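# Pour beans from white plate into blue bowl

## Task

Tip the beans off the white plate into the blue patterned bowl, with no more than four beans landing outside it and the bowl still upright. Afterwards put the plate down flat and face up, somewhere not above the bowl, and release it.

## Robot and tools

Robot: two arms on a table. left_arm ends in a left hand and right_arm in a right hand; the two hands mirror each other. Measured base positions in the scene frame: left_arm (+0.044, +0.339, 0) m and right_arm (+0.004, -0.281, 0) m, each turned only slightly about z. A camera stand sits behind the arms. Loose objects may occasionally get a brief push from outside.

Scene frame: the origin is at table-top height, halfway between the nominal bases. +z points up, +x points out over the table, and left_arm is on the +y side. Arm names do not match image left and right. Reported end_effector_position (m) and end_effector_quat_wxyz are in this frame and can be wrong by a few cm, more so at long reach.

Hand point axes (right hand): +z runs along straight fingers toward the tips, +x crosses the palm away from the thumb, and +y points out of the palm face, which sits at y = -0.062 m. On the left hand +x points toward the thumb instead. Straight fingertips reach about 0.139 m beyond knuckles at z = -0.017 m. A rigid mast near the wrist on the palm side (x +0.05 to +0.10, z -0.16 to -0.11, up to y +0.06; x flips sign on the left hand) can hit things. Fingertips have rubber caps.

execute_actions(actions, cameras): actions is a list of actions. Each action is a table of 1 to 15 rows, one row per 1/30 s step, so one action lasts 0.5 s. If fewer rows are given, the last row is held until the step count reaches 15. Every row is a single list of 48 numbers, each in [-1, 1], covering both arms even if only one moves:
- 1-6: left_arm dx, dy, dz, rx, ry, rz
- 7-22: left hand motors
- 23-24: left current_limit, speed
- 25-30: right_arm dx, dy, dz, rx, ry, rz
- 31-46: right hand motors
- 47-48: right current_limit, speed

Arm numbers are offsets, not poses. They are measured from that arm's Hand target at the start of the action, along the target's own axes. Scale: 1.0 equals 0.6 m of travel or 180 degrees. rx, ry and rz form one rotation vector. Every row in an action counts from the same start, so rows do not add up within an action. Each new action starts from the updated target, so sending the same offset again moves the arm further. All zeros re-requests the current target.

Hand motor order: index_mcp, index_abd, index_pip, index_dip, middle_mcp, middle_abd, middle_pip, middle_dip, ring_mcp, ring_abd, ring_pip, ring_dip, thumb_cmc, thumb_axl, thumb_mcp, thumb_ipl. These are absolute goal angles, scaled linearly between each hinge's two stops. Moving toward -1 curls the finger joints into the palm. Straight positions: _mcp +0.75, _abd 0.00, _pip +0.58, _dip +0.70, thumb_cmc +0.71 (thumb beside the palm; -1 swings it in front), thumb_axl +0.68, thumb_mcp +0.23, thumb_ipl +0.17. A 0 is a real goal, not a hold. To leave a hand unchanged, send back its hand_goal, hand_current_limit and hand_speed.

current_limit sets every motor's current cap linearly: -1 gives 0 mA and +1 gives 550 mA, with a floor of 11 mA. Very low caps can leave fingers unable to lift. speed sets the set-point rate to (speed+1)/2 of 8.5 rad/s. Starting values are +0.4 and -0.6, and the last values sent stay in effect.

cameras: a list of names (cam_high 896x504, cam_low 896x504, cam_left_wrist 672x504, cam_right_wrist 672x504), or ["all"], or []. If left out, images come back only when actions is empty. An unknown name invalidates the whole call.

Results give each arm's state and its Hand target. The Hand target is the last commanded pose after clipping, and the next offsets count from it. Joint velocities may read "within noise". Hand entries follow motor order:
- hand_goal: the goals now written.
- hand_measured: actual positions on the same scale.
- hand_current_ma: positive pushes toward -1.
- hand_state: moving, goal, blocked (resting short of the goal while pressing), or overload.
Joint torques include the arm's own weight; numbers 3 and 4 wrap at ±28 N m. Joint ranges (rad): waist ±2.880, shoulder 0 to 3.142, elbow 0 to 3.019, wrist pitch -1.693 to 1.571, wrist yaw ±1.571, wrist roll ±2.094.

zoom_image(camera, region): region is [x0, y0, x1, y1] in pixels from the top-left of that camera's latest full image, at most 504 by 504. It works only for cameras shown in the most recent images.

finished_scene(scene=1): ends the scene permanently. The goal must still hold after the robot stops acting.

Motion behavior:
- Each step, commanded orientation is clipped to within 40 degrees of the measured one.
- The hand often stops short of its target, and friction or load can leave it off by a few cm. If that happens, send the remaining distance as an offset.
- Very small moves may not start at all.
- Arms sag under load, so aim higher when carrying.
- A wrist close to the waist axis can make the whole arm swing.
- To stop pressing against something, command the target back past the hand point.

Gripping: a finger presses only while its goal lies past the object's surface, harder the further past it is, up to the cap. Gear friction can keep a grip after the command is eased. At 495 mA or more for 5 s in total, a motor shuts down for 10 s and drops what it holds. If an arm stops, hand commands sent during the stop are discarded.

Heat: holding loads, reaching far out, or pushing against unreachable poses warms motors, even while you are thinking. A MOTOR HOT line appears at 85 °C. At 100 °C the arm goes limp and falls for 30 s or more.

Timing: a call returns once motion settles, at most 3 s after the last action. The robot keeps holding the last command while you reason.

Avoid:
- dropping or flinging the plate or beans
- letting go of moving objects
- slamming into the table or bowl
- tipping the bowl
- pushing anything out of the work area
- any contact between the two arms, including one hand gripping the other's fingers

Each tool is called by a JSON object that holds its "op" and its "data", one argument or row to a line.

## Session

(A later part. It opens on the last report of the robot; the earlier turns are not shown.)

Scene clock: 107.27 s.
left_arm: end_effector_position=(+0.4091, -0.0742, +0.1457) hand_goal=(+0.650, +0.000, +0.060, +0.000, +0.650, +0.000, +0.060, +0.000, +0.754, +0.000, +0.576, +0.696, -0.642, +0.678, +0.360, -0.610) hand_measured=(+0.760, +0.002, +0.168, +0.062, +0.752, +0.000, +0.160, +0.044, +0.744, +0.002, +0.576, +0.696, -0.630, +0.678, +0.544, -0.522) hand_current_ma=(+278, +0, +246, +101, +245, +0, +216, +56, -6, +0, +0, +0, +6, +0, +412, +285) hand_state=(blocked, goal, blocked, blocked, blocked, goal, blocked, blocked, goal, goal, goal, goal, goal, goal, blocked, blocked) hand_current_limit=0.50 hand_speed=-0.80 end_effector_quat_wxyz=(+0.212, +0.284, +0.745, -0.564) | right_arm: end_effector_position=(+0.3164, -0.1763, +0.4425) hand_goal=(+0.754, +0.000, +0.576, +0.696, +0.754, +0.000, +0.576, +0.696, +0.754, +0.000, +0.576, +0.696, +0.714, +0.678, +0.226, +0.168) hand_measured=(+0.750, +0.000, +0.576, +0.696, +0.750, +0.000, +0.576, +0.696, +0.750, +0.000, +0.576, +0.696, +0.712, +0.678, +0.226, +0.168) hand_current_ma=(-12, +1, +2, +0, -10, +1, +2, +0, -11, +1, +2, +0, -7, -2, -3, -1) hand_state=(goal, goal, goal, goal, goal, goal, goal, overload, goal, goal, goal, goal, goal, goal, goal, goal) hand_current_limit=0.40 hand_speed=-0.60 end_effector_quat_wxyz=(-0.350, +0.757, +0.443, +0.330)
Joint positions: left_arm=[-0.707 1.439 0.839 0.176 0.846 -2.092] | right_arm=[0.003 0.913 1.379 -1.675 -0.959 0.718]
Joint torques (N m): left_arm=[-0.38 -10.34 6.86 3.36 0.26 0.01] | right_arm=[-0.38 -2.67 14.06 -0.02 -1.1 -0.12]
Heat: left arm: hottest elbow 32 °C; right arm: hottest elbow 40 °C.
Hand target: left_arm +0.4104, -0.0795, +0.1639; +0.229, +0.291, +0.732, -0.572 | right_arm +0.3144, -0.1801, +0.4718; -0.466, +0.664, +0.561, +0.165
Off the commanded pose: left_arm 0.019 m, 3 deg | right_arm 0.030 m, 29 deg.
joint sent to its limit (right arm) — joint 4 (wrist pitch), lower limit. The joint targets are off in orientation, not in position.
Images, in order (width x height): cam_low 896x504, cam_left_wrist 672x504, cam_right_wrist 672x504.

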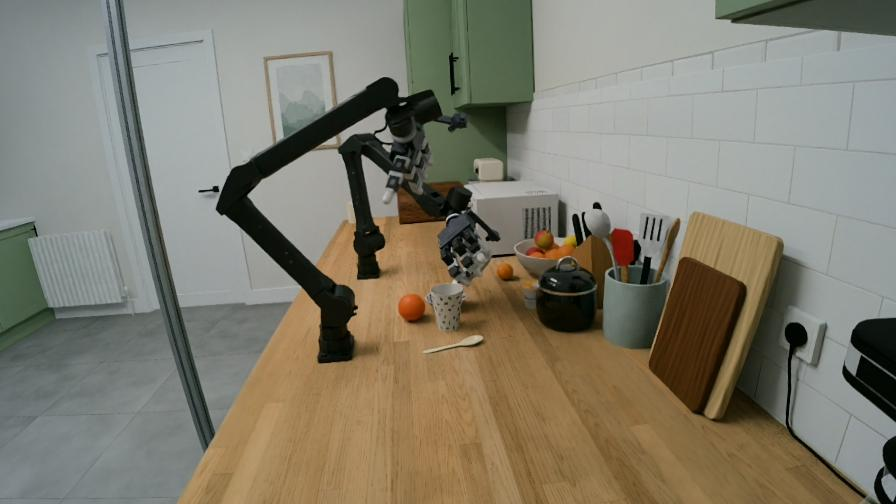

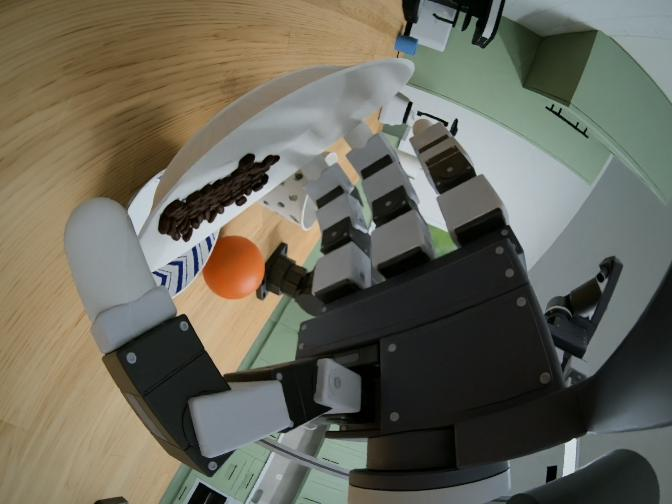

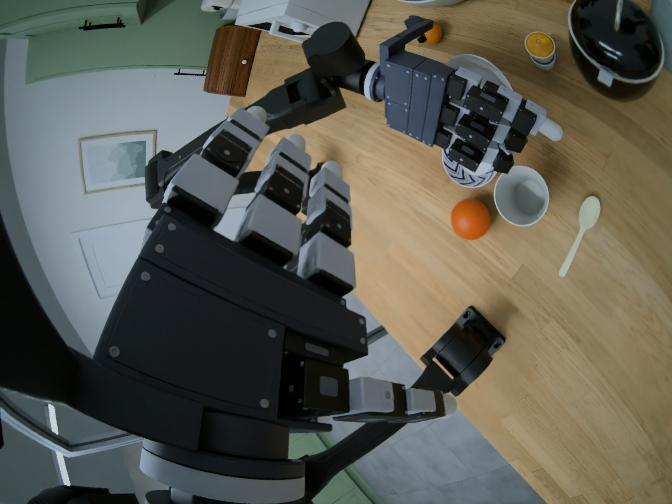

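{"op": "execute_actions", "data": {
  "actions": [
    [[0.0098,-0.0047,-0.0044,-0.0079,-0.0156,0.018,0.65,0,0.06,0.0,0.65,0,0.06,0.0,0.754,0,0.576,0.696,-0.643,0.678,0.36,-0.61,0.5,-0.8,0,0,0,0,0,0,0.754,0,0.576,0.696,0.754,0,0.576,0.696,0.754,0,0.576,0.696,0.714,0.678,0.226,0.168,0.4,-0.6]],
    [[0.0098,-0.0047,-0.0044,-0.0079,-0.0156,0.018,0.65,0,0.06,0.0,0.65,0,0.06,0.0,0.754,0,0.576,0.696,-0.643,0.678,0.36,-0.61,0.5,-0.8,0,0,0,0,0,0,0.754,0,0.576,0.696,0.754,0,0.576,0.696,0.754,0,0.576,0.696,0.714,0.678,0.226,0.168,0.4,-0.6]]
  ],
  "cameras": ["cam_low","cam_left_wrist","cam_right_wrist"]
}}

{"op": "zoom_image", "data": {
  "camera": "cam_left_wrist",
  "region": [60, 30, 440, 300]
}}

{"op": "zoom_image", "data": {
  "camera": "cam_low",
  "region": [380, 200, 520, 340]
}}

{"op": "zoom_image", "data": {
  "camera": "cam_right_wrist",
  "region": [400, 20, 600, 220]
}}

Scene clock: 110.50 s.
left_arm: end_effector_position=(+0.3953, -0.0688, +0.1420) hand_goal=(+0.650, +0.000, +0.060, +0.000, +0.650, +0.000, +0.060, +0.000, +0.754, +0.000, +0.576, +0.696, -0.642, +0.678, +0.360, -0.610) hand_measured=(+0.760, +0.002, +0.168, +0.062, +0.752, +0.000, +0.160, +0.044, +0.744, +0.002, +0.576, +0.696, -0.630, +0.678, +0.544, -0.522) hand_current_ma=(+278, +0, +246, +101, +245, +0, +216, +56, -6, +0, +0, +0, +7, +0, +413, +285) hand_state=(blocked, goal, blocked, blocked, blocked, goal, blocked, blocked, goal, goal, goal, goal, goal, goal, blocked, blocked) hand_current_limit=0.50 hand_speed=-0.80 end_effector_quat_wxyz=(+0.283, +0.288, +0.733, -0.547) | right_arm: end_effector_position=(+0.3164, -0.1763, +0.4425) hand_goal=(+0.754, +0.000, +0.576, +0.696, +0.754, +0.000, +0.576, +0.696, +0.754, +0.000, +0.576, +0.696, +0.714, +0.678, +0.226, +0.168) hand_measured=(+0.750, +0.000, +0.576, +0.696, +0.750, +0.000, +0.576, +0.696, +0.750, +0.000, +0.576, +0.696, +0.712, +0.678, +0.226, +0.168) hand_current_ma=(-12, +1, +2, +0, -10, +1, +2, +0, -11, +1, +2, +0, -7, -2, -3, -1) hand_state=(goal, goal, goal, goal, goal, goal, goal, overload, goal, goal, goal, goal, goal, goal, goal, goal) hand_current_limit=0.40 hand_speed=-0.60 end_effector_quat_wxyz=(-0.350, +0.757, +0.443, +0.330)
Joint positions: left_arm=[-0.762 1.387 0.718 0.347 0.703 -2.079] | right_arm=[0.003 0.913 1.379 -1.675 -0.959 0.718]
Joint torques (N m): left_arm=[-0.5 -9 6.49 3.59 0.15 0.16] | right_arm=[-0.44 -2.67 14.09 -0.05 -1.1 -0.12]
Heat: left arm: hottest elbow 31 °C; right arm: hottest elbow 40 °C.
Hand target: left_arm +0.3980, -0.0738, +0.1610; +0.303, +0.298, +0.716, -0.553 | right_arm +0.3144, -0.1801, +0.4718; -0.466, +0.664, +0.561, +0.165
Off the commanded pose: left_arm 0.020 m, 3 deg | right_arm 0.030 m, 29 deg.
joint sent to its limit (right arm) — joint 4 (wrist pitch), lower limit. The joint targets are off in orientation, not in position.
Images, in order (width x height): cam_low 896x504, cam_left_wrist 672x504, cam_right_wrist 672x504.

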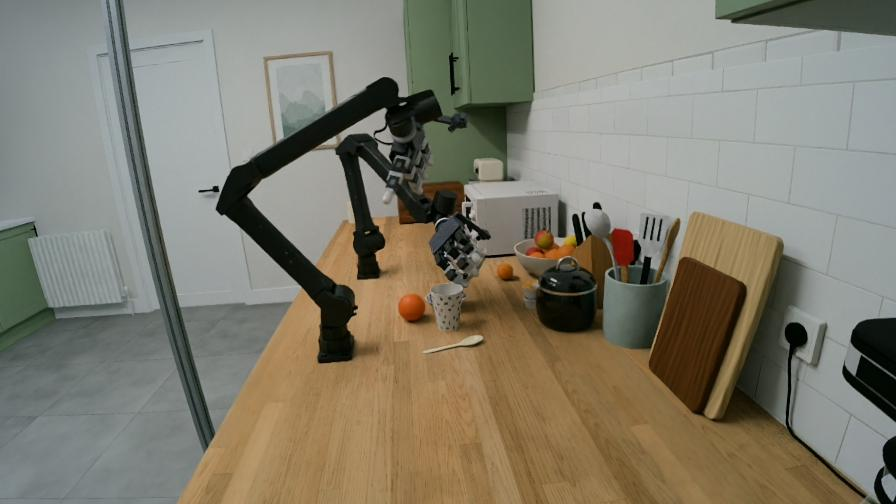

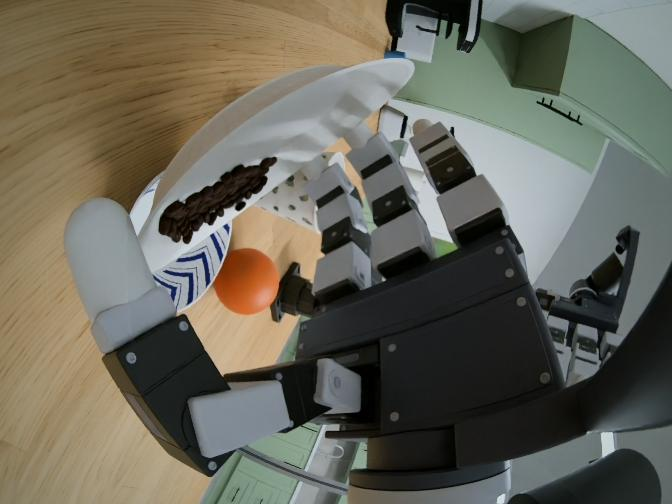

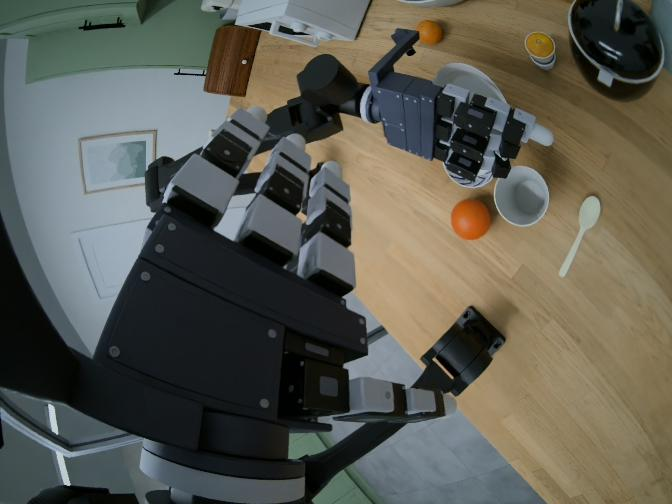

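Scaled by 1.326 from the camera's 672x504 image, which has a finer 960x720 frame.

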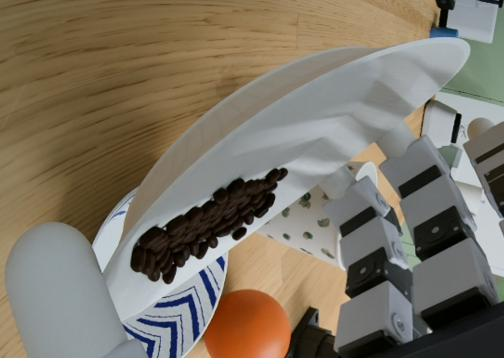

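Scaled by 3.600 from the camera's 896x504 image, which has a finer 1280x720 frame.

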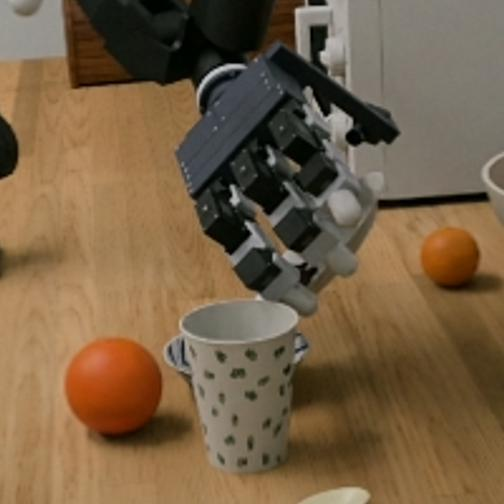

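Scaled by 2.520 from the camera's 672x504 image, which has a finer 960x720 frame.

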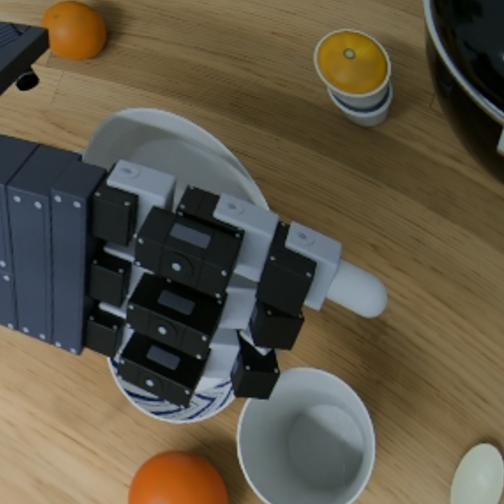

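{"op": "execute_actions", "data": {
  "actions": [
    [[0.0026,-0.0097,-0.0064,-0.0085,-0.0162,0.0237,0.65,0,0.06,0.0,0.65,0,0.06,0.0,0.754,0,0.576,0.696,-0.643,0.678,0.36,-0.61,0.5,-0.8,0,0,0,0,0,0,0.754,0,0.576,0.696,0.754,0,0.576,0.696,0.754,0,0.576,0.696,0.714,0.678,0.226,0.168,0.4,-0.6]],
    [[0.0026,-0.0097,-0.0064,-0.0085,-0.0162,0.0237,0.65,0,0.06,0.0,0.65,0,0.06,0.0,0.754,0,0.576,0.696,-0.643,0.678,0.36,-0.61,0.5,-0.8,0,0,0,0,0,0,0.754,0,0.576,0.696,0.754,0,0.576,0.696,0.754,0,0.576,0.696,0.714,0.678,0.226,0.168,0.4,-0.6]]
  ],
  "cameras": ["cam_low","cam_left_wrist","cam_right_wrist"]
}}

{"op": "zoom_image", "data": {
  "camera": "cam_left_wrist",
  "region": [60, 30, 440, 300]
}}

{"op": "zoom_image", "data": {
  "camera": "cam_low",
  "region": [380, 200, 520, 340]
}}

{"op": "zoom_image", "data": {
  "camera": "cam_right_wrist",
  "region": [400, 20, 600, 220]
}}

Scene clock: 113.03 s.
left_arm: end_effector_position=(+0.3839, -0.0642, +0.1482) hand_goal=(+0.650, +0.000, +0.060, +0.000, +0.650, +0.000, +0.060, +0.000, +0.754, +0.000, +0.576, +0.696, -0.642, +0.678, +0.360, -0.610) hand_measured=(+0.760, +0.002, +0.168, +0.062, +0.752, +0.000, +0.160, +0.044, +0.744, +0.002, +0.576, +0.696, -0.628, +0.678, +0.544, -0.522) hand_current_ma=(+278, +0, +246, +101, +244, +0, +216, +56, -6, +0, +0, +0, +8, +0, +412, +285) hand_state=(blocked, goal, blocked, blocked, blocked, goal, blocked, blocked, goal, goal, goal, goal, goal, goal, blocked, blocked) hand_current_limit=0.50 hand_speed=-0.80 end_effector_quat_wxyz=(+0.368, +0.307, +0.708, -0.518) | right_arm: end_effector_position=(+0.3164, -0.1763, +0.4425) hand_goal=(+0.754, +0.000, +0.576, +0.696, +0.754, +0.000, +0.576, +0.696, +0.754, +0.000, +0.576, +0.696, +0.714, +0.678, +0.226, +0.168) hand_measured=(+0.750, +0.000, +0.576, +0.696, +0.750, +0.000, +0.576, +0.696, +0.750, +0.000, +0.576, +0.696, +0.712, +0.678, +0.226, +0.168) hand_current_ma=(-12, +1, +2, +0, -10, +1, +2, +0, -11, +1, +2, +0, -7, -2, -3, -1) hand_state=(goal, goal, goal, goal, goal, goal, goal, overload, goal, goal, goal, goal, goal, goal, goal, goal) hand_current_limit=0.40 hand_speed=-0.60 end_effector_quat_wxyz=(-0.350, +0.757, +0.443, +0.330)
Joint positions: left_arm=[-0.832 1.344 0.615 0.503 0.542 -1.998] | right_arm=[0.003 0.913 1.379 -1.675 -0.959 0.718]
Joint torques (N m): left_arm=[-0.09 -8.06 6.35 3.71 0.02 0.16] | right_arm=[-0.38 -2.67 14.06 -0.01 -1.1 -0.12]
Heat: left arm: hottest elbow 31 °C; right arm: hottest elbow 40 °C.
Hand target: left_arm +0.3860, -0.0686, +0.1667; +0.388, +0.313, +0.690, -0.524 | right_arm +0.3144, -0.1801, +0.4718; -0.466, +0.664, +0.561, +0.165
Off the commanded pose: left_arm 0.019 m, 3 deg | right_arm 0.030 m, 29 deg.
joint sent to its limit (right arm) — joint 4 (wrist pitch), lower limit. The joint targets are off in orientation, not in position.
Images, in order (width x height): cam_low 896x504, cam_left_wrist 672x504, cam_right_wrist 672x504.

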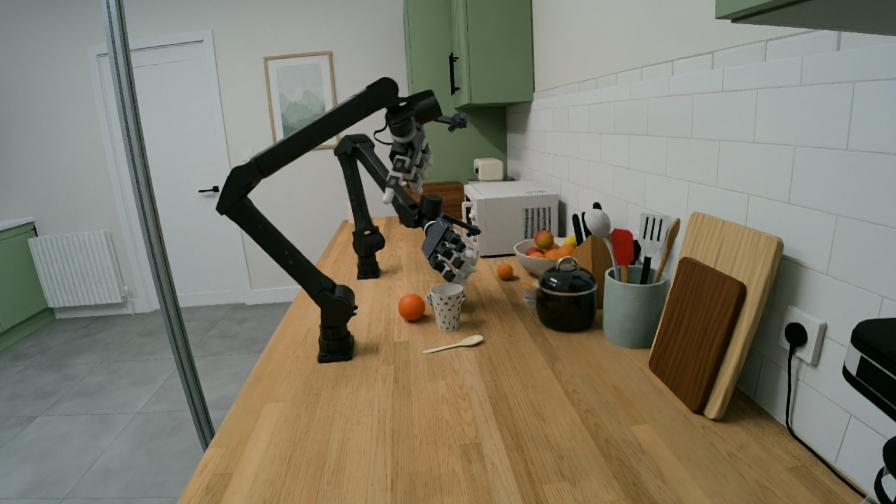

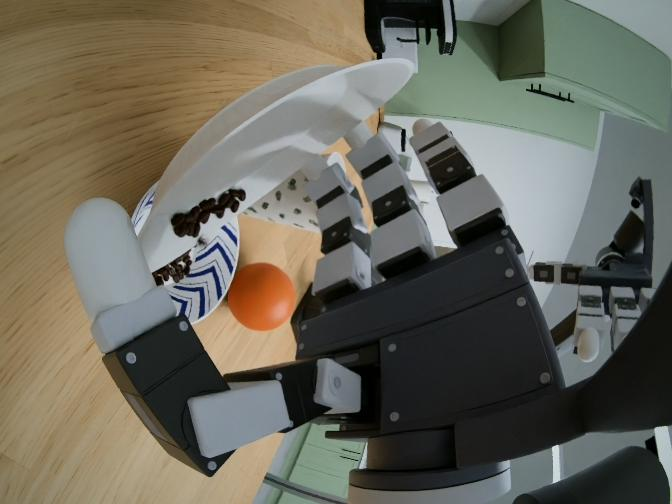

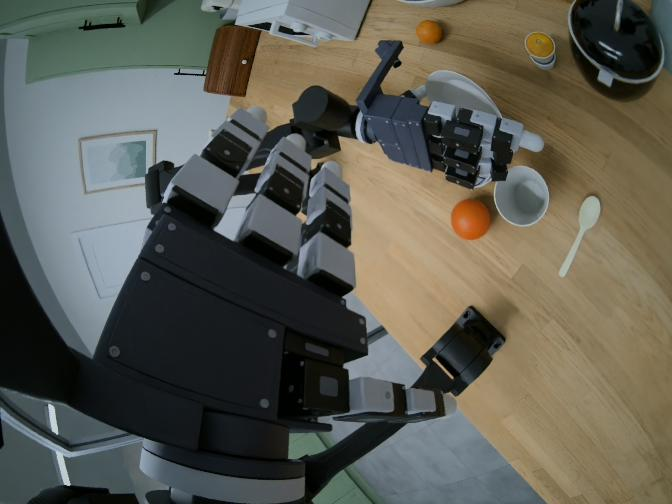

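Scaled by 1.326 from the camera's 672x504 image, which has a finer 960x720 frame.

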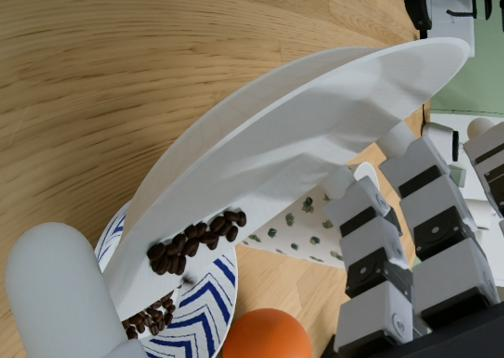

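Scaled by 3.600 from the camera's 896x504 image, which has a finer 1280x720 frame.

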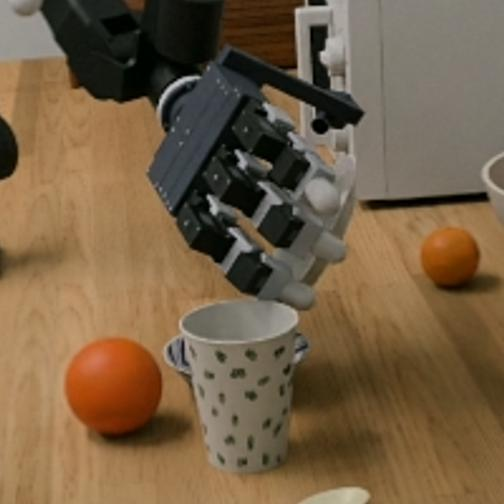

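Scaled by 2.520 from the camera's 672x504 image, which has a finer 960x720 frame.

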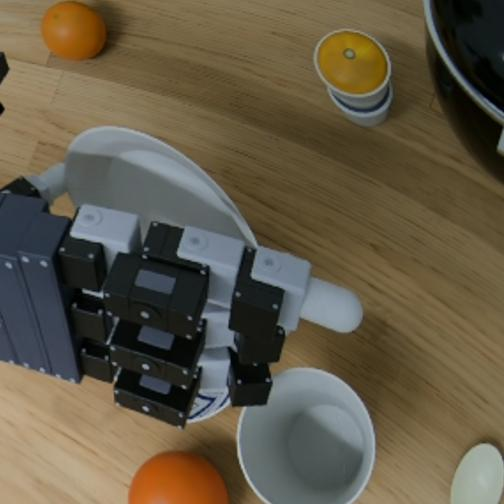

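{"op": "execute_actions", "data": {
  "actions": [
    [[0.0017,-0.011,-0.0044,-0.0072,-0.0134,0.0247,0.65,0,0.06,0.0,0.65,0,0.06,0.0,0.754,0,0.576,0.696,-0.643,0.678,0.36,-0.61,0.5,-0.8,0,0,0,0,0,0,0.754,0,0.576,0.696,0.754,0,0.576,0.696,0.754,0,0.576,0.696,0.714,0.678,0.226,0.168,0.4,-0.6]],
    [[0.0017,-0.011,-0.0044,-0.0072,-0.0134,0.0247,0.65,0,0.06,0.0,0.65,0,0.06,0.0,0.754,0,0.576,0.696,-0.643,0.678,0.36,-0.61,0.5,-0.8,0,0,0,0,0,0,0.754,0,0.576,0.696,0.754,0,0.576,0.696,0.754,0,0.576,0.696,0.714,0.678,0.226,0.168,0.4,-0.6]]
  ],
  "cameras": ["cam_low","cam_left_wrist"]
}}

{"op": "zoom_image", "data": {
  "camera": "cam_left_wrist",
  "region": [60, 80, 360, 350]
}}

{"op": "zoom_image", "data": {
  "camera": "cam_low",
  "region": [380, 200, 520, 340]
}}

Scene clock: 115.33 s.
left_arm: end_effector_position=(+0.3721, -0.0630, +0.1557) hand_goal=(+0.650, +0.000, +0.060, +0.000, +0.650, +0.000, +0.060, +0.000, +0.754, +0.000, +0.576, +0.696, -0.642, +0.678, +0.360, -0.610) hand_measured=(+0.760, +0.002, +0.168, +0.062, +0.752, +0.000, +0.160, +0.044, +0.744, +0.002, +0.576, +0.696, -0.628, +0.678, +0.544, -0.522) hand_current_ma=(+278, +0, +246, +101, +243, +0, +216, +56, -5, +0, +0, +0, +9, +0, +412, +285) hand_state=(blocked, goal, blocked, blocked, blocked, goal, blocked, blocked, goal, goal, goal, goal, goal, goal, blocked, blocked) hand_current_limit=0.50 hand_speed=-0.80 end_effector_quat_wxyz=(+0.446, +0.331, +0.676, -0.484) | right_arm: end_effector_position=(+0.3164, -0.1763, +0.4425) hand_goal=(+0.754, +0.000, +0.576, +0.696, +0.754, +0.000, +0.576, +0.696, +0.754, +0.000, +0.576, +0.696, +0.714, +0.678, +0.226, +0.168) hand_measured=(+0.750, +0.000, +0.576, +0.696, +0.750, +0.000, +0.576, +0.696, +0.750, +0.000, +0.576, +0.696, +0.712, +0.678, +0.226, +0.168) hand_current_ma=(-12, +1, +2, +0, -10, +1, +2, +0, -11, +1, +2, +0, -7, -2, -3, -1) hand_state=(goal, goal, goal, goal, goal, goal, goal, overload, goal, goal, goal, goal, goal, goal, goal, goal) hand_current_limit=0.40 hand_speed=-0.60 end_effector_quat_wxyz=(-0.350, +0.757, +0.443, +0.330)
Joint positions: left_arm=[-0.912 1.335 0.536 0.655 0.39 -1.887] | right_arm=[0.003 0.913 1.379 -1.675 -0.959 0.718]
Joint torques (N m): left_arm=[-0.21 -7.18 5.9 3.81 -0.01 0.22] | right_arm=[-0.5 -2.78 14.08 0.02 -1.1 -0.12]
Heat: left arm: hottest elbow 31 °C; right arm: hottest elbow 40 °C.
Hand target: left_arm +0.3726, -0.0670, +0.1715; +0.463, +0.335, +0.659, -0.490 | right_arm +0.3144, -0.1801, +0.4718; -0.466, +0.664, +0.561, +0.165
Off the commanded pose: left_arm 0.016 m, 3 deg | right_arm 0.030 m, 29 deg.
joint sent to its limit (right arm) — joint 4 (wrist pitch), lower limit. The joint targets are off in orientation, not in position.
Images, in order (width x height): cam_low 896x504, cam_left_wrist 672x504.

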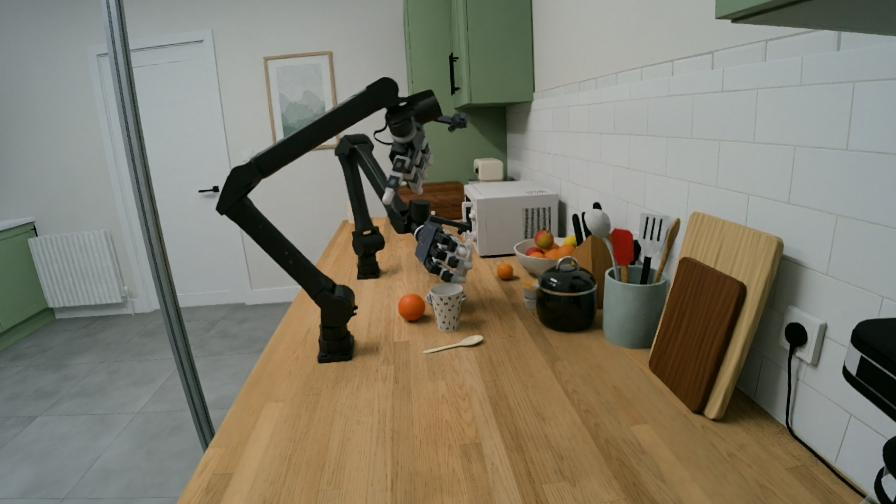

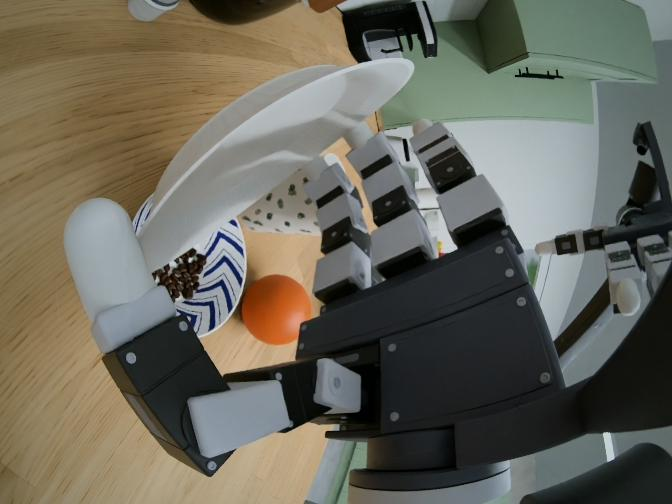

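Scaled by 1.680 from the camera's 672x504 image, which has a finer 960x720 frame.

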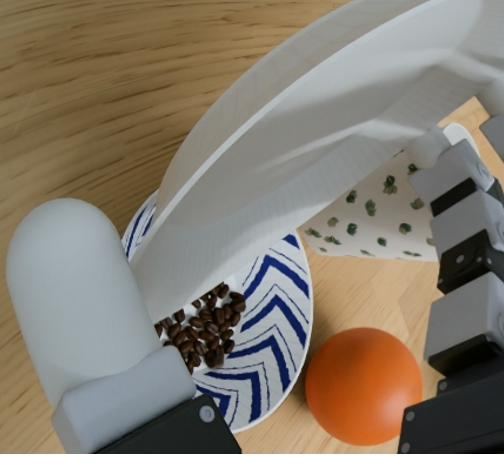

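Scaled by 3.600 from the camera's 896x504 image, which has a finer 1280x720 frame.

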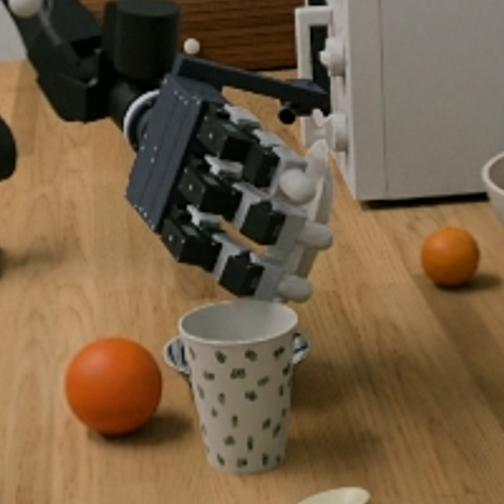

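{"op": "execute_actions", "data": {
  "actions": [
    [[-0.0405,0.0097,-0.036,0,0.02,-0.0522,0.65,0,0.06,0.0,0.65,0,0.06,0.0,0.754,0,0.576,0.696,-0.643,0.678,0.36,-0.61,0.5,-0.8,0,0,0,0,0,0,0.754,0,0.576,0.696,0.754,0,0.576,0.696,0.754,0,0.576,0.696,0.714,0.678,0.226,0.168,0.4,-0.6]],
    [[-0.0213,0.0235,-0.0543,0.0088,0.0349,-0.076,0.65,0,0.06,0.0,0.65,0,0.06,0.0,0.754,0,0.576,0.696,-0.643,0.678,0.36,-0.61,0.5,-0.8,0,0,0,0,0,0,0.754,0,0.576,0.696,0.754,0,0.576,0.696,0.754,0,0.576,0.696,0.714,0.678,0.226,0.168,0.4,-0.6]],
    [[0.0041,0.0189,-0.0638,0.0171,0.0491,-0.0708,0.65,0,0.06,0.0,0.65,0,0.06,0.0,0.754,0,0.576,0.696,-0.643,0.678,0.36,-0.61,0.5,-0.8,0,0,0,0,0,0,0.754,0,0.576,0.696,0.754,0,0.576,0.696,0.754,0,0.576,0.696,0.714,0.678,0.226,0.168,0.4,-0.6]],
    [[0.0213,0.0195,-0.0612,-0.0042,0.0188,-0.0818,0.65,0,0.06,0.0,0.65,0,0.06,0.0,0.754,0,0.576,0.696,-0.643,0.678,0.36,-0.61,0.5,-0.8,0,0,0,0,0,0,0.754,0,0.576,0.696,0.754,0,0.576,0.696,0.754,0,0.576,0.696,0.714,0.678,0.226,0.168,0.4,-0.6]]
  ],
  "cameras": ["cam_high","cam_left_wrist","cam_right_wrist"]
}}

{"op": "zoom_image", "data": {
  "camera": "cam_right_wrist",
  "region": [400, 80, 580, 250]
}}

Scene clock: 120.63 s.
left_arm: end_effector_position=(+0.3706, +0.0774, +0.1768) hand_goal=(+0.650, +0.000, +0.060, +0.000, +0.650, +0.000, +0.060, +0.000, +0.754, +0.000, +0.576, +0.696, -0.642, +0.678, +0.360, -0.610) hand_measured=(+0.760, +0.002, +0.168, +0.062, +0.750, +0.000, +0.160, +0.044, +0.746, +0.002, +0.576, +0.696, -0.628, +0.678, +0.544, -0.522) hand_current_ma=(+278, +0, +246, +100, +239, +0, +216, +56, -4, +0, +0, +0, +9, +0, +413, +285) hand_state=(blocked, goal, blocked, blocked, blocked, goal, blocked, blocked, goal, goal, goal, goal, goal, goal, blocked, blocked) hand_current_limit=0.50 hand_speed=-0.80 end_effector_quat_wxyz=(+0.056, +0.121, +0.804, -0.580) | right_arm: end_effector_position=(+0.3164, -0.1763, +0.4425) hand_goal=(+0.754, +0.000, +0.576, +0.696, +0.754, +0.000, +0.576, +0.696, +0.754, +0.000, +0.576, +0.696, +0.714, +0.678, +0.226, +0.168) hand_measured=(+0.750, +0.000, +0.576, +0.696, +0.750, +0.000, +0.576, +0.696, +0.750, +0.000, +0.576, +0.696, +0.712, +0.678, +0.226, +0.168) hand_current_ma=(-12, +1, +2, +0, -10, +1, +2, +0, -11, +1, +2, +0, -7, -2, -3, -1) hand_state=(goal, goal, goal, goal, goal, goal, goal, overload, goal, goal, goal, goal, goal, goal, goal, goal) hand_current_limit=0.40 hand_speed=-0.60 end_effector_quat_wxyz=(-0.350, +0.757, +0.443, +0.330)
Joint positions: left_arm=[-0.38 1.213 0.844 -0.479 1.127 -2.098] | right_arm=[0.003 0.913 1.379 -1.675 -0.959 0.718]
Joint torques (N m): left_arm=[0.21 -5.25 10.4 1.51 0.82 -0.03] | right_arm=[-0.44 -2.73 14.06 -0.02 -1.1 -0.12]
Heat: left arm: hottest elbow 31 °C; right arm: hottest elbow 40 °C.
Hand target: left_arm +0.3841, +0.0708, +0.1963; +0.069, +0.124, +0.799, -0.585 | right_arm +0.3144, -0.1801, +0.4718; -0.466, +0.664, +0.561, +0.165
Off the commanded pose: left_arm 0.025 m, 2 deg | right_arm 0.030 m, 29 deg.
joint sent to its limit (left arm) — joint 6 (wrist roll), lower limit. The joint targets still meet the commanded pose.
joint sent to its limit (right arm) — joint 4 (wrist pitch), lower limit. The joint targets are off in orientation, not in position.
Images, in order (width x height): cam_high 896x504, cam_left_wrist 672x504, cam_right_wrist 672x504.

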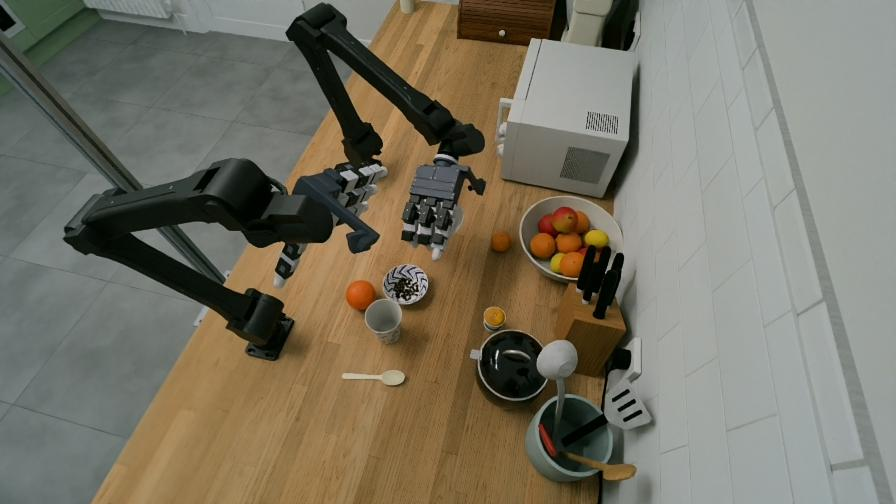

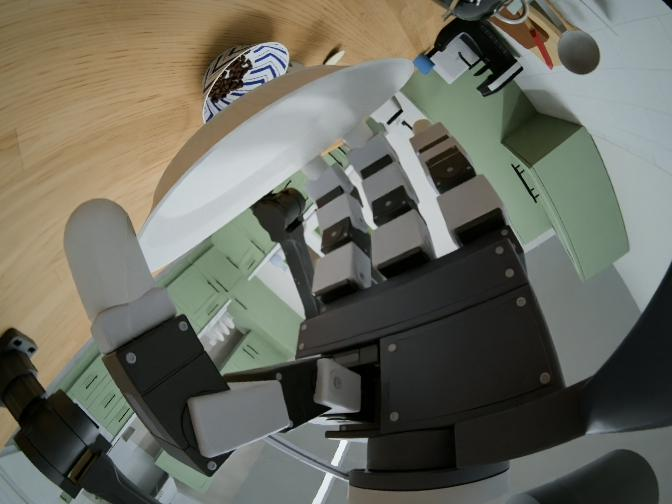

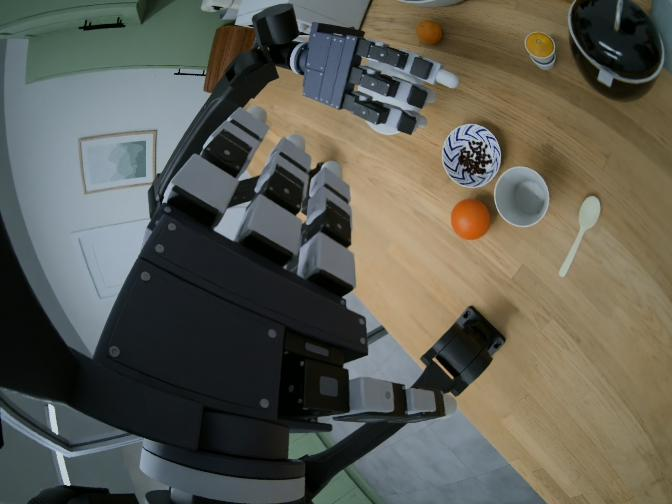

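Scaled by 2.800 from the camera's 672x504 image, which has a finer 960x720 frame.

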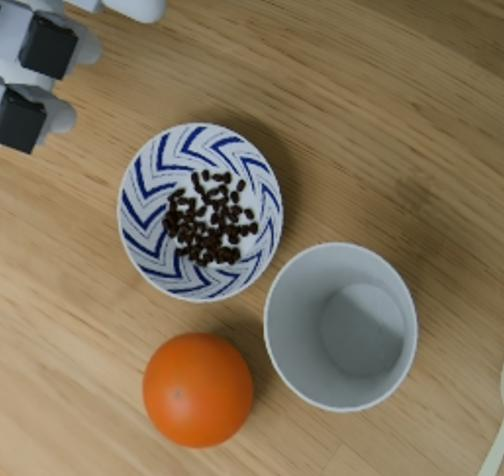

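{"op": "execute_actions", "data": {
  "actions": [
    [[0.0348,0.0428,-0.0425,-0.0043,0.0037,-0.0573,0.65,0,0.06,0.0,0.65,0,0.06,0.0,0.754,0,0.576,0.696,-0.643,0.678,0.36,-0.61,0.5,-0.8,0,0,0,0,0,0,0.754,0,0.576,0.696,0.754,0,0.576,0.696,0.754,0,0.576,0.696,0.714,0.678,0.226,0.168,0.4,-0.6]],
    [[0.0287,0.0642,-0.037,-0.0019,-0.0113,-0.0337,0.65,0,0.06,0.0,0.65,0,0.06,0.0,0.754,0,0.576,0.696,-0.643,0.678,0.36,-0.61,0.5,-0.8,0,0,0,0,0,0,0.754,0,0.576,0.696,0.754,0,0.576,0.696,0.754,0,0.576,0.696,0.714,0.678,0.226,0.168,0.4,-0.6]],
    [[0.0133,0.0668,-0.0129,0,-0.0183,-0.0066,0.65,0,0.06,0.0,0.65,0,0.06,0.0,0.754,0,0.576,0.696,-0.643,0.678,0.36,-0.61,0.5,-0.8,0,0,0,0,0,0,0.754,0,0.576,0.696,0.754,0,0.576,0.696,0.754,0,0.576,0.696,0.714,0.678,0.226,0.168,0.4,-0.6]]
  ],
  "cameras": ["cam_low","cam_right_wrist"]
}}

{"op": "zoom_image", "data": {
  "camera": "cam_low",
  "region": [380, 200, 520, 340]
}}

Scene clock: 123.47 s.
left_arm: end_effector_position=(+0.3448, +0.1592, +0.1071) hand_goal=(+0.650, +0.000, +0.060, +0.000, +0.650, +0.000, +0.060, +0.000, +0.754, +0.000, +0.576, +0.696, -0.642, +0.678, +0.360, -0.610) hand_measured=(+0.760, +0.002, +0.168, +0.062, +0.750, +0.000, +0.160, +0.044, +0.744, +0.002, +0.576, +0.696, -0.628, +0.678, +0.544, -0.522) hand_current_ma=(+278, +0, +246, +100, +239, +0, +216, +56, -5, +0, +0, +0, +9, +0, +413, +285) hand_state=(blocked, goal, blocked, blocked, blocked, goal, blocked, blocked, goal, goal, goal, goal, goal, goal, blocked, blocked) hand_current_limit=0.50 hand_speed=-0.80 end_effector_quat_wxyz=(+0.004, -0.028, +0.815, -0.579) | right_arm: end_effector_position=(+0.3164, -0.1763, +0.4425) hand_goal=(+0.754, +0.000, +0.576, +0.696, +0.754, +0.000, +0.576, +0.696, +0.754, +0.000, +0.576, +0.696, +0.714, +0.678, +0.226, +0.168) hand_measured=(+0.750, +0.000, +0.576, +0.696, +0.750, +0.000, +0.576, +0.696, +0.750, +0.000, +0.576, +0.696, +0.712, +0.678, +0.226, +0.168) hand_current_ma=(-12, +1, +2, +0, -10, +1, +2, +0, -11, +1, +2, +0, -7, -2, -3, -1) hand_state=(goal, goal, goal, goal, goal, goal, goal, overload, goal, goal, goal, goal, goal, goal, goal, goal) hand_current_limit=0.40 hand_speed=-0.60 end_effector_quat_wxyz=(-0.350, +0.757, +0.443, +0.330)
Joint positions: left_arm=[-0.154 1.248 0.695 -0.565 1.194 -2.081] | right_arm=[0.003 0.913 1.379 -1.675 -0.959 0.718]
Joint torques (N m): left_arm=[0.56 -4.95 6.32 2.1 0.94 0.01] | right_arm=[-0.38 -2.73 14.06 -0.01 -1.1 -0.11]
Heat: left arm: hottest elbow 31 °C; right arm: hottest elbow 40 °C.
Hand target: left_arm +0.3521, +0.1597, +0.1093; +0.013, -0.024, +0.814, -0.581 | right_arm +0.3144, -0.1801, +0.4718; -0.466, +0.664, +0.561, +0.165
Off the commanded pose: left_arm 0.008 m, 1 deg | right_arm 0.030 m, 29 deg.
joint sent to its limit (right arm) — joint 4 (wrist pitch), lower limit. The joint targets are off in orientation, not in position.
Images, in order (width x height): cam_low 896x504, cam_right_wrist 672x504.

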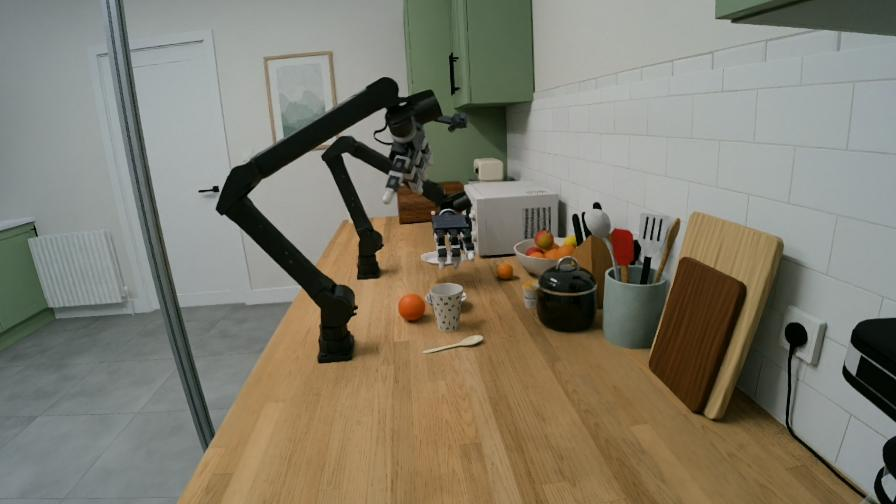

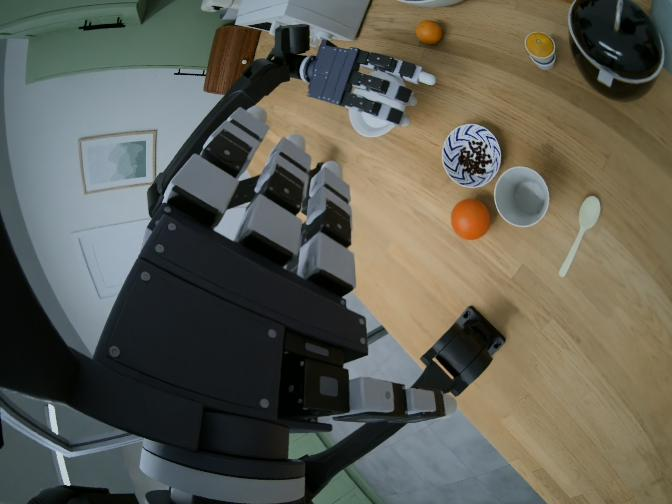

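Scaled by 3.600 from the camera's 896x504 image, which has a finer 1280x720 frame.

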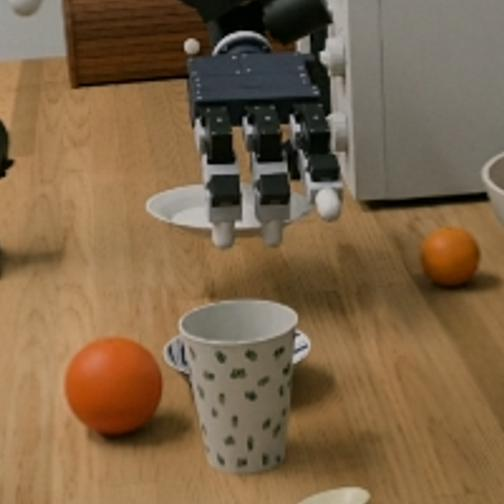

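{"op": "execute_actions", "data": {
  "actions": [
    [[0,0.047,0.0171,-0.0056,0,0,0.65,0,0.06,0.0,0.65,0,0.06,0.0,0.754,0,0.576,0.696,-0.643,0.678,0.36,-0.61,0.5,-0.8,0,0,0,0,0,0,0.754,0,0.576,0.696,0.754,0,0.576,0.696,0.754,0,0.576,0.696,0.714,0.678,0.226,0.168,0.4,-0.6]],
    [[0,0.047,0.0171,0,0,0,0.65,0,0.06,0.0,0.65,0,0.06,0.0,0.754,0,0.576,0.696,-0.643,0.678,0.36,-0.61,0.5,-0.8,0,0,0,0,0,0,0.754,0,0.576,0.696,0.754,0,0.576,0.696,0.754,0,0.576,0.696,0.714,0.678,0.226,0.168,0.4,-0.6]],
    [[0,0.0172,0.0063,0,0,0,0.65,0,0.06,0.0,0.65,0,0.06,0.0,0.754,0,0.576,0.696,-0.643,0.678,0.36,-0.61,0.5,-0.8,0,0,0,0,0,0,0.754,0,0.576,0.696,0.754,0,0.576,0.696,0.754,0,0.576,0.696,0.714,0.678,0.226,0.168,0.4,-0.6]]
  ],
  "cameras": ["cam_low"]
}}

{"op": "zoom_image", "data": {
  "camera": "cam_low",
  "region": [400, 210, 500, 310]
}}

Scene clock: 126.07 s.
left_arm: end_effector_position=(+0.3483, +0.1609, +0.0390) hand_goal=(+0.650, +0.000, +0.060, +0.000, +0.650, +0.000, +0.060, +0.000, +0.754, +0.000, +0.576, +0.696, -0.642, +0.678, +0.360, -0.610) hand_measured=(+0.760, +0.002, +0.168, +0.062, +0.750, +0.000, +0.160, +0.044, +0.744, +0.002, +0.576, +0.696, -0.628, +0.678, +0.544, -0.522) hand_current_ma=(+278, +0, +246, +100, +239, +0, +216, +56, -5, +0, +0, +0, +9, +0, +413, +285) hand_state=(blocked, goal, blocked, blocked, blocked, goal, blocked, blocked, goal, goal, goal, goal, goal, goal, blocked, blocked) hand_current_limit=0.50 hand_speed=-0.80 end_effector_quat_wxyz=(+0.010, -0.027, +0.819, -0.573) | right_arm: end_effector_position=(+0.3164, -0.1763, +0.4425) hand_goal=(+0.754, +0.000, +0.576, +0.696, +0.754, +0.000, +0.576, +0.696, +0.754, +0.000, +0.576, +0.696, +0.714, +0.678, +0.226, +0.168) hand_measured=(+0.750, +0.000, +0.576, +0.696, +0.750, +0.000, +0.576, +0.696, +0.750, +0.000, +0.576, +0.696, +0.712, +0.678, +0.226, +0.168) hand_current_ma=(-12, +1, +2, +0, -10, +1, +2, +0, -11, +1, +2, +0, -7, -2, -3, -1) hand_state=(goal, goal, goal, goal, goal, goal, goal, overload, goal, goal, goal, goal, goal, goal, goal, goal) hand_current_limit=0.40 hand_speed=-0.60 end_effector_quat_wxyz=(-0.350, +0.757, +0.443, +0.330)
Joint positions: left_arm=[-0.154 1.395 0.608 -0.325 1.177 -2.077] | right_arm=[0.003 0.913 1.379 -1.675 -0.959 0.718]
Joint torques (N m): left_arm=[-0.15 -5.6 5.09 2.14 0.84 -0.07] | right_arm=[-0.38 -2.61 14.06 -0.01 -1.1 -0.12]
Heat: left arm: hottest elbow 31 °C; right arm: hottest elbow 40 °C.
Hand target: left_arm +0.3517, +0.1591, +0.0383; +0.013, -0.024, +0.819, -0.574 | right_arm +0.3144, -0.1801, +0.4718; -0.466, +0.664, +0.561, +0.165
Off the commanded pose: left_arm 0.004 m, 1 deg | right_arm 0.030 m, 29 deg.
joint sent to its limit (right arm) — joint 4 (wrist pitch), lower limit. The joint targets are off in orientation, not in position.
Images, in order (width x height): cam_low 896x504.

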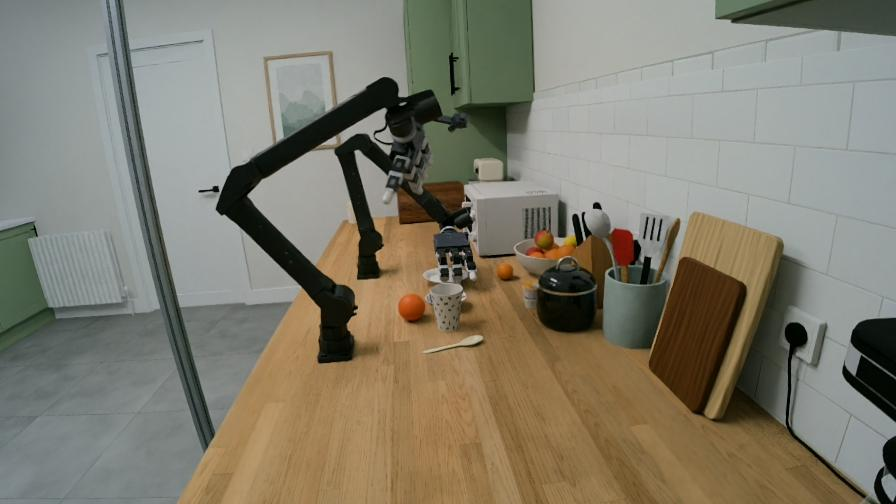

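Scaled by 5.040 from the camera's 896x504 image, which has a finer 1280x720 frame.

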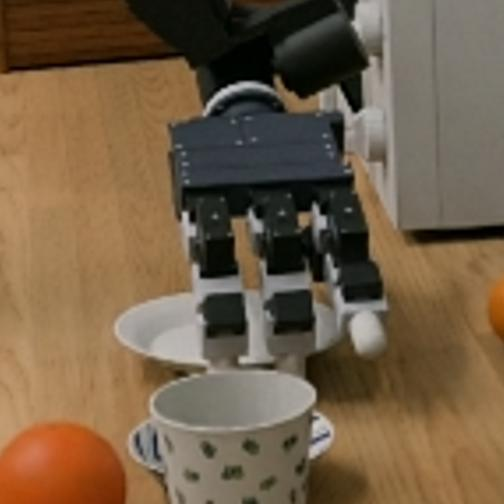

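{"op": "execute_actions", "data": {
  "actions": [
    [[0,0.0094,0.0034,0,0,0,0.65,0,0.06,0.0,0.65,0,0.06,0.0,0.754,0,0.576,0.696,-0.643,0.678,0.36,-0.61,0.5,-0.8,0,0,0,0,0,0,0.754,0,0.576,0.696,0.754,0,0.576,0.696,0.754,0,0.576,0.696,0.714,0.678,0.226,0.168,0.4,-0.6]],
    [[0,0.0063,0.0023,0,0,0,0.65,0,0.06,0.0,0.65,0,0.06,0.0,0.754,0,0.576,0.696,-0.643,0.678,0.36,-0.61,0.5,-0.8,0,0,0,0,0,0,0.754,0,0.576,0.696,0.754,0,0.576,0.696,0.754,0,0.576,0.696,0.714,0.678,0.226,0.168,0.4,-0.6]]
  ],
  "cameras": ["cam_left_wrist"]
}}

Scene clock: 127.70 s.
left_arm: end_effector_position=(+0.3488, +0.1608, +0.0297) hand_goal=(+0.650, +0.000, +0.060, +0.000, +0.650, +0.000, +0.060, +0.000, +0.754, +0.000, +0.576, +0.696, -0.642, +0.678, +0.360, -0.610) hand_measured=(+0.760, +0.002, +0.168, +0.062, +0.750, +0.000, +0.160, +0.044, +0.744, +0.002, +0.576, +0.696, -0.628, +0.678, +0.544, -0.522) hand_current_ma=(+278, +0, +246, +100, +239, +0, +216, +56, -5, +0, +0, +0, +9, +0, +413, +285) hand_state=(blocked, goal, blocked, blocked, blocked, goal, blocked, blocked, goal, goal, goal, goal, goal, goal, blocked, blocked) hand_current_limit=0.50 hand_speed=-0.80 end_effector_quat_wxyz=(+0.011, -0.026, +0.819, -0.573) | right_arm: end_effector_position=(+0.3164, -0.1763, +0.4425) hand_goal=(+0.754, +0.000, +0.576, +0.696, +0.754, +0.000, +0.576, +0.696, +0.754, +0.000, +0.576, +0.696, +0.714, +0.678, +0.226, +0.168) hand_measured=(+0.750, +0.000, +0.576, +0.696, +0.750, +0.000, +0.576, +0.696, +0.750, +0.000, +0.576, +0.696, +0.712, +0.678, +0.226, +0.168) hand_current_ma=(-12, +1, +2, +0, -10, +1, +2, +0, -11, +1, +2, +0, -7, -2, -3, -1) hand_state=(goal, goal, goal, goal, goal, goal, goal, overload, goal, goal, goal, goal, goal, goal, goal, goal) hand_current_limit=0.40 hand_speed=-0.60 end_effector_quat_wxyz=(-0.350, +0.757, +0.443, +0.330)
Joint positions: left_arm=[-0.154 1.42 0.598 -0.287 1.177 -2.077] | right_arm=[0.003 0.913 1.379 -1.675 -0.959 0.718]
Joint torques (N m): left_arm=[-0.26 -5.54 4.77 2.11 0.84 -0.05] | right_arm=[-0.44 -2.67 14.06 -0.01 -1.1 -0.12]
Heat: left arm: hottest elbow 31 °C; right arm: hottest elbow 40 °C.
Hand target: left_arm +0.3515, +0.1591, +0.0283; +0.013, -0.024, +0.819, -0.574 | right_arm +0.3144, -0.1801, +0.4718; -0.466, +0.664, +0.561, +0.165
Off the commanded pose: left_arm 0.004 m, 0 deg | right_arm 0.030 m, 29 deg.
joint sent to its limit (right arm) — joint 4 (wrist pitch), lower limit. The joint targets are off in orientation, not in position.
Images, in order (width x height): cam_left_wrist 672x504.

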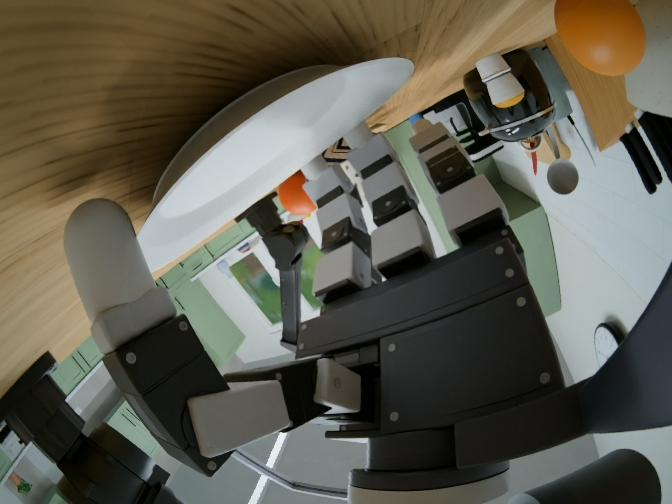

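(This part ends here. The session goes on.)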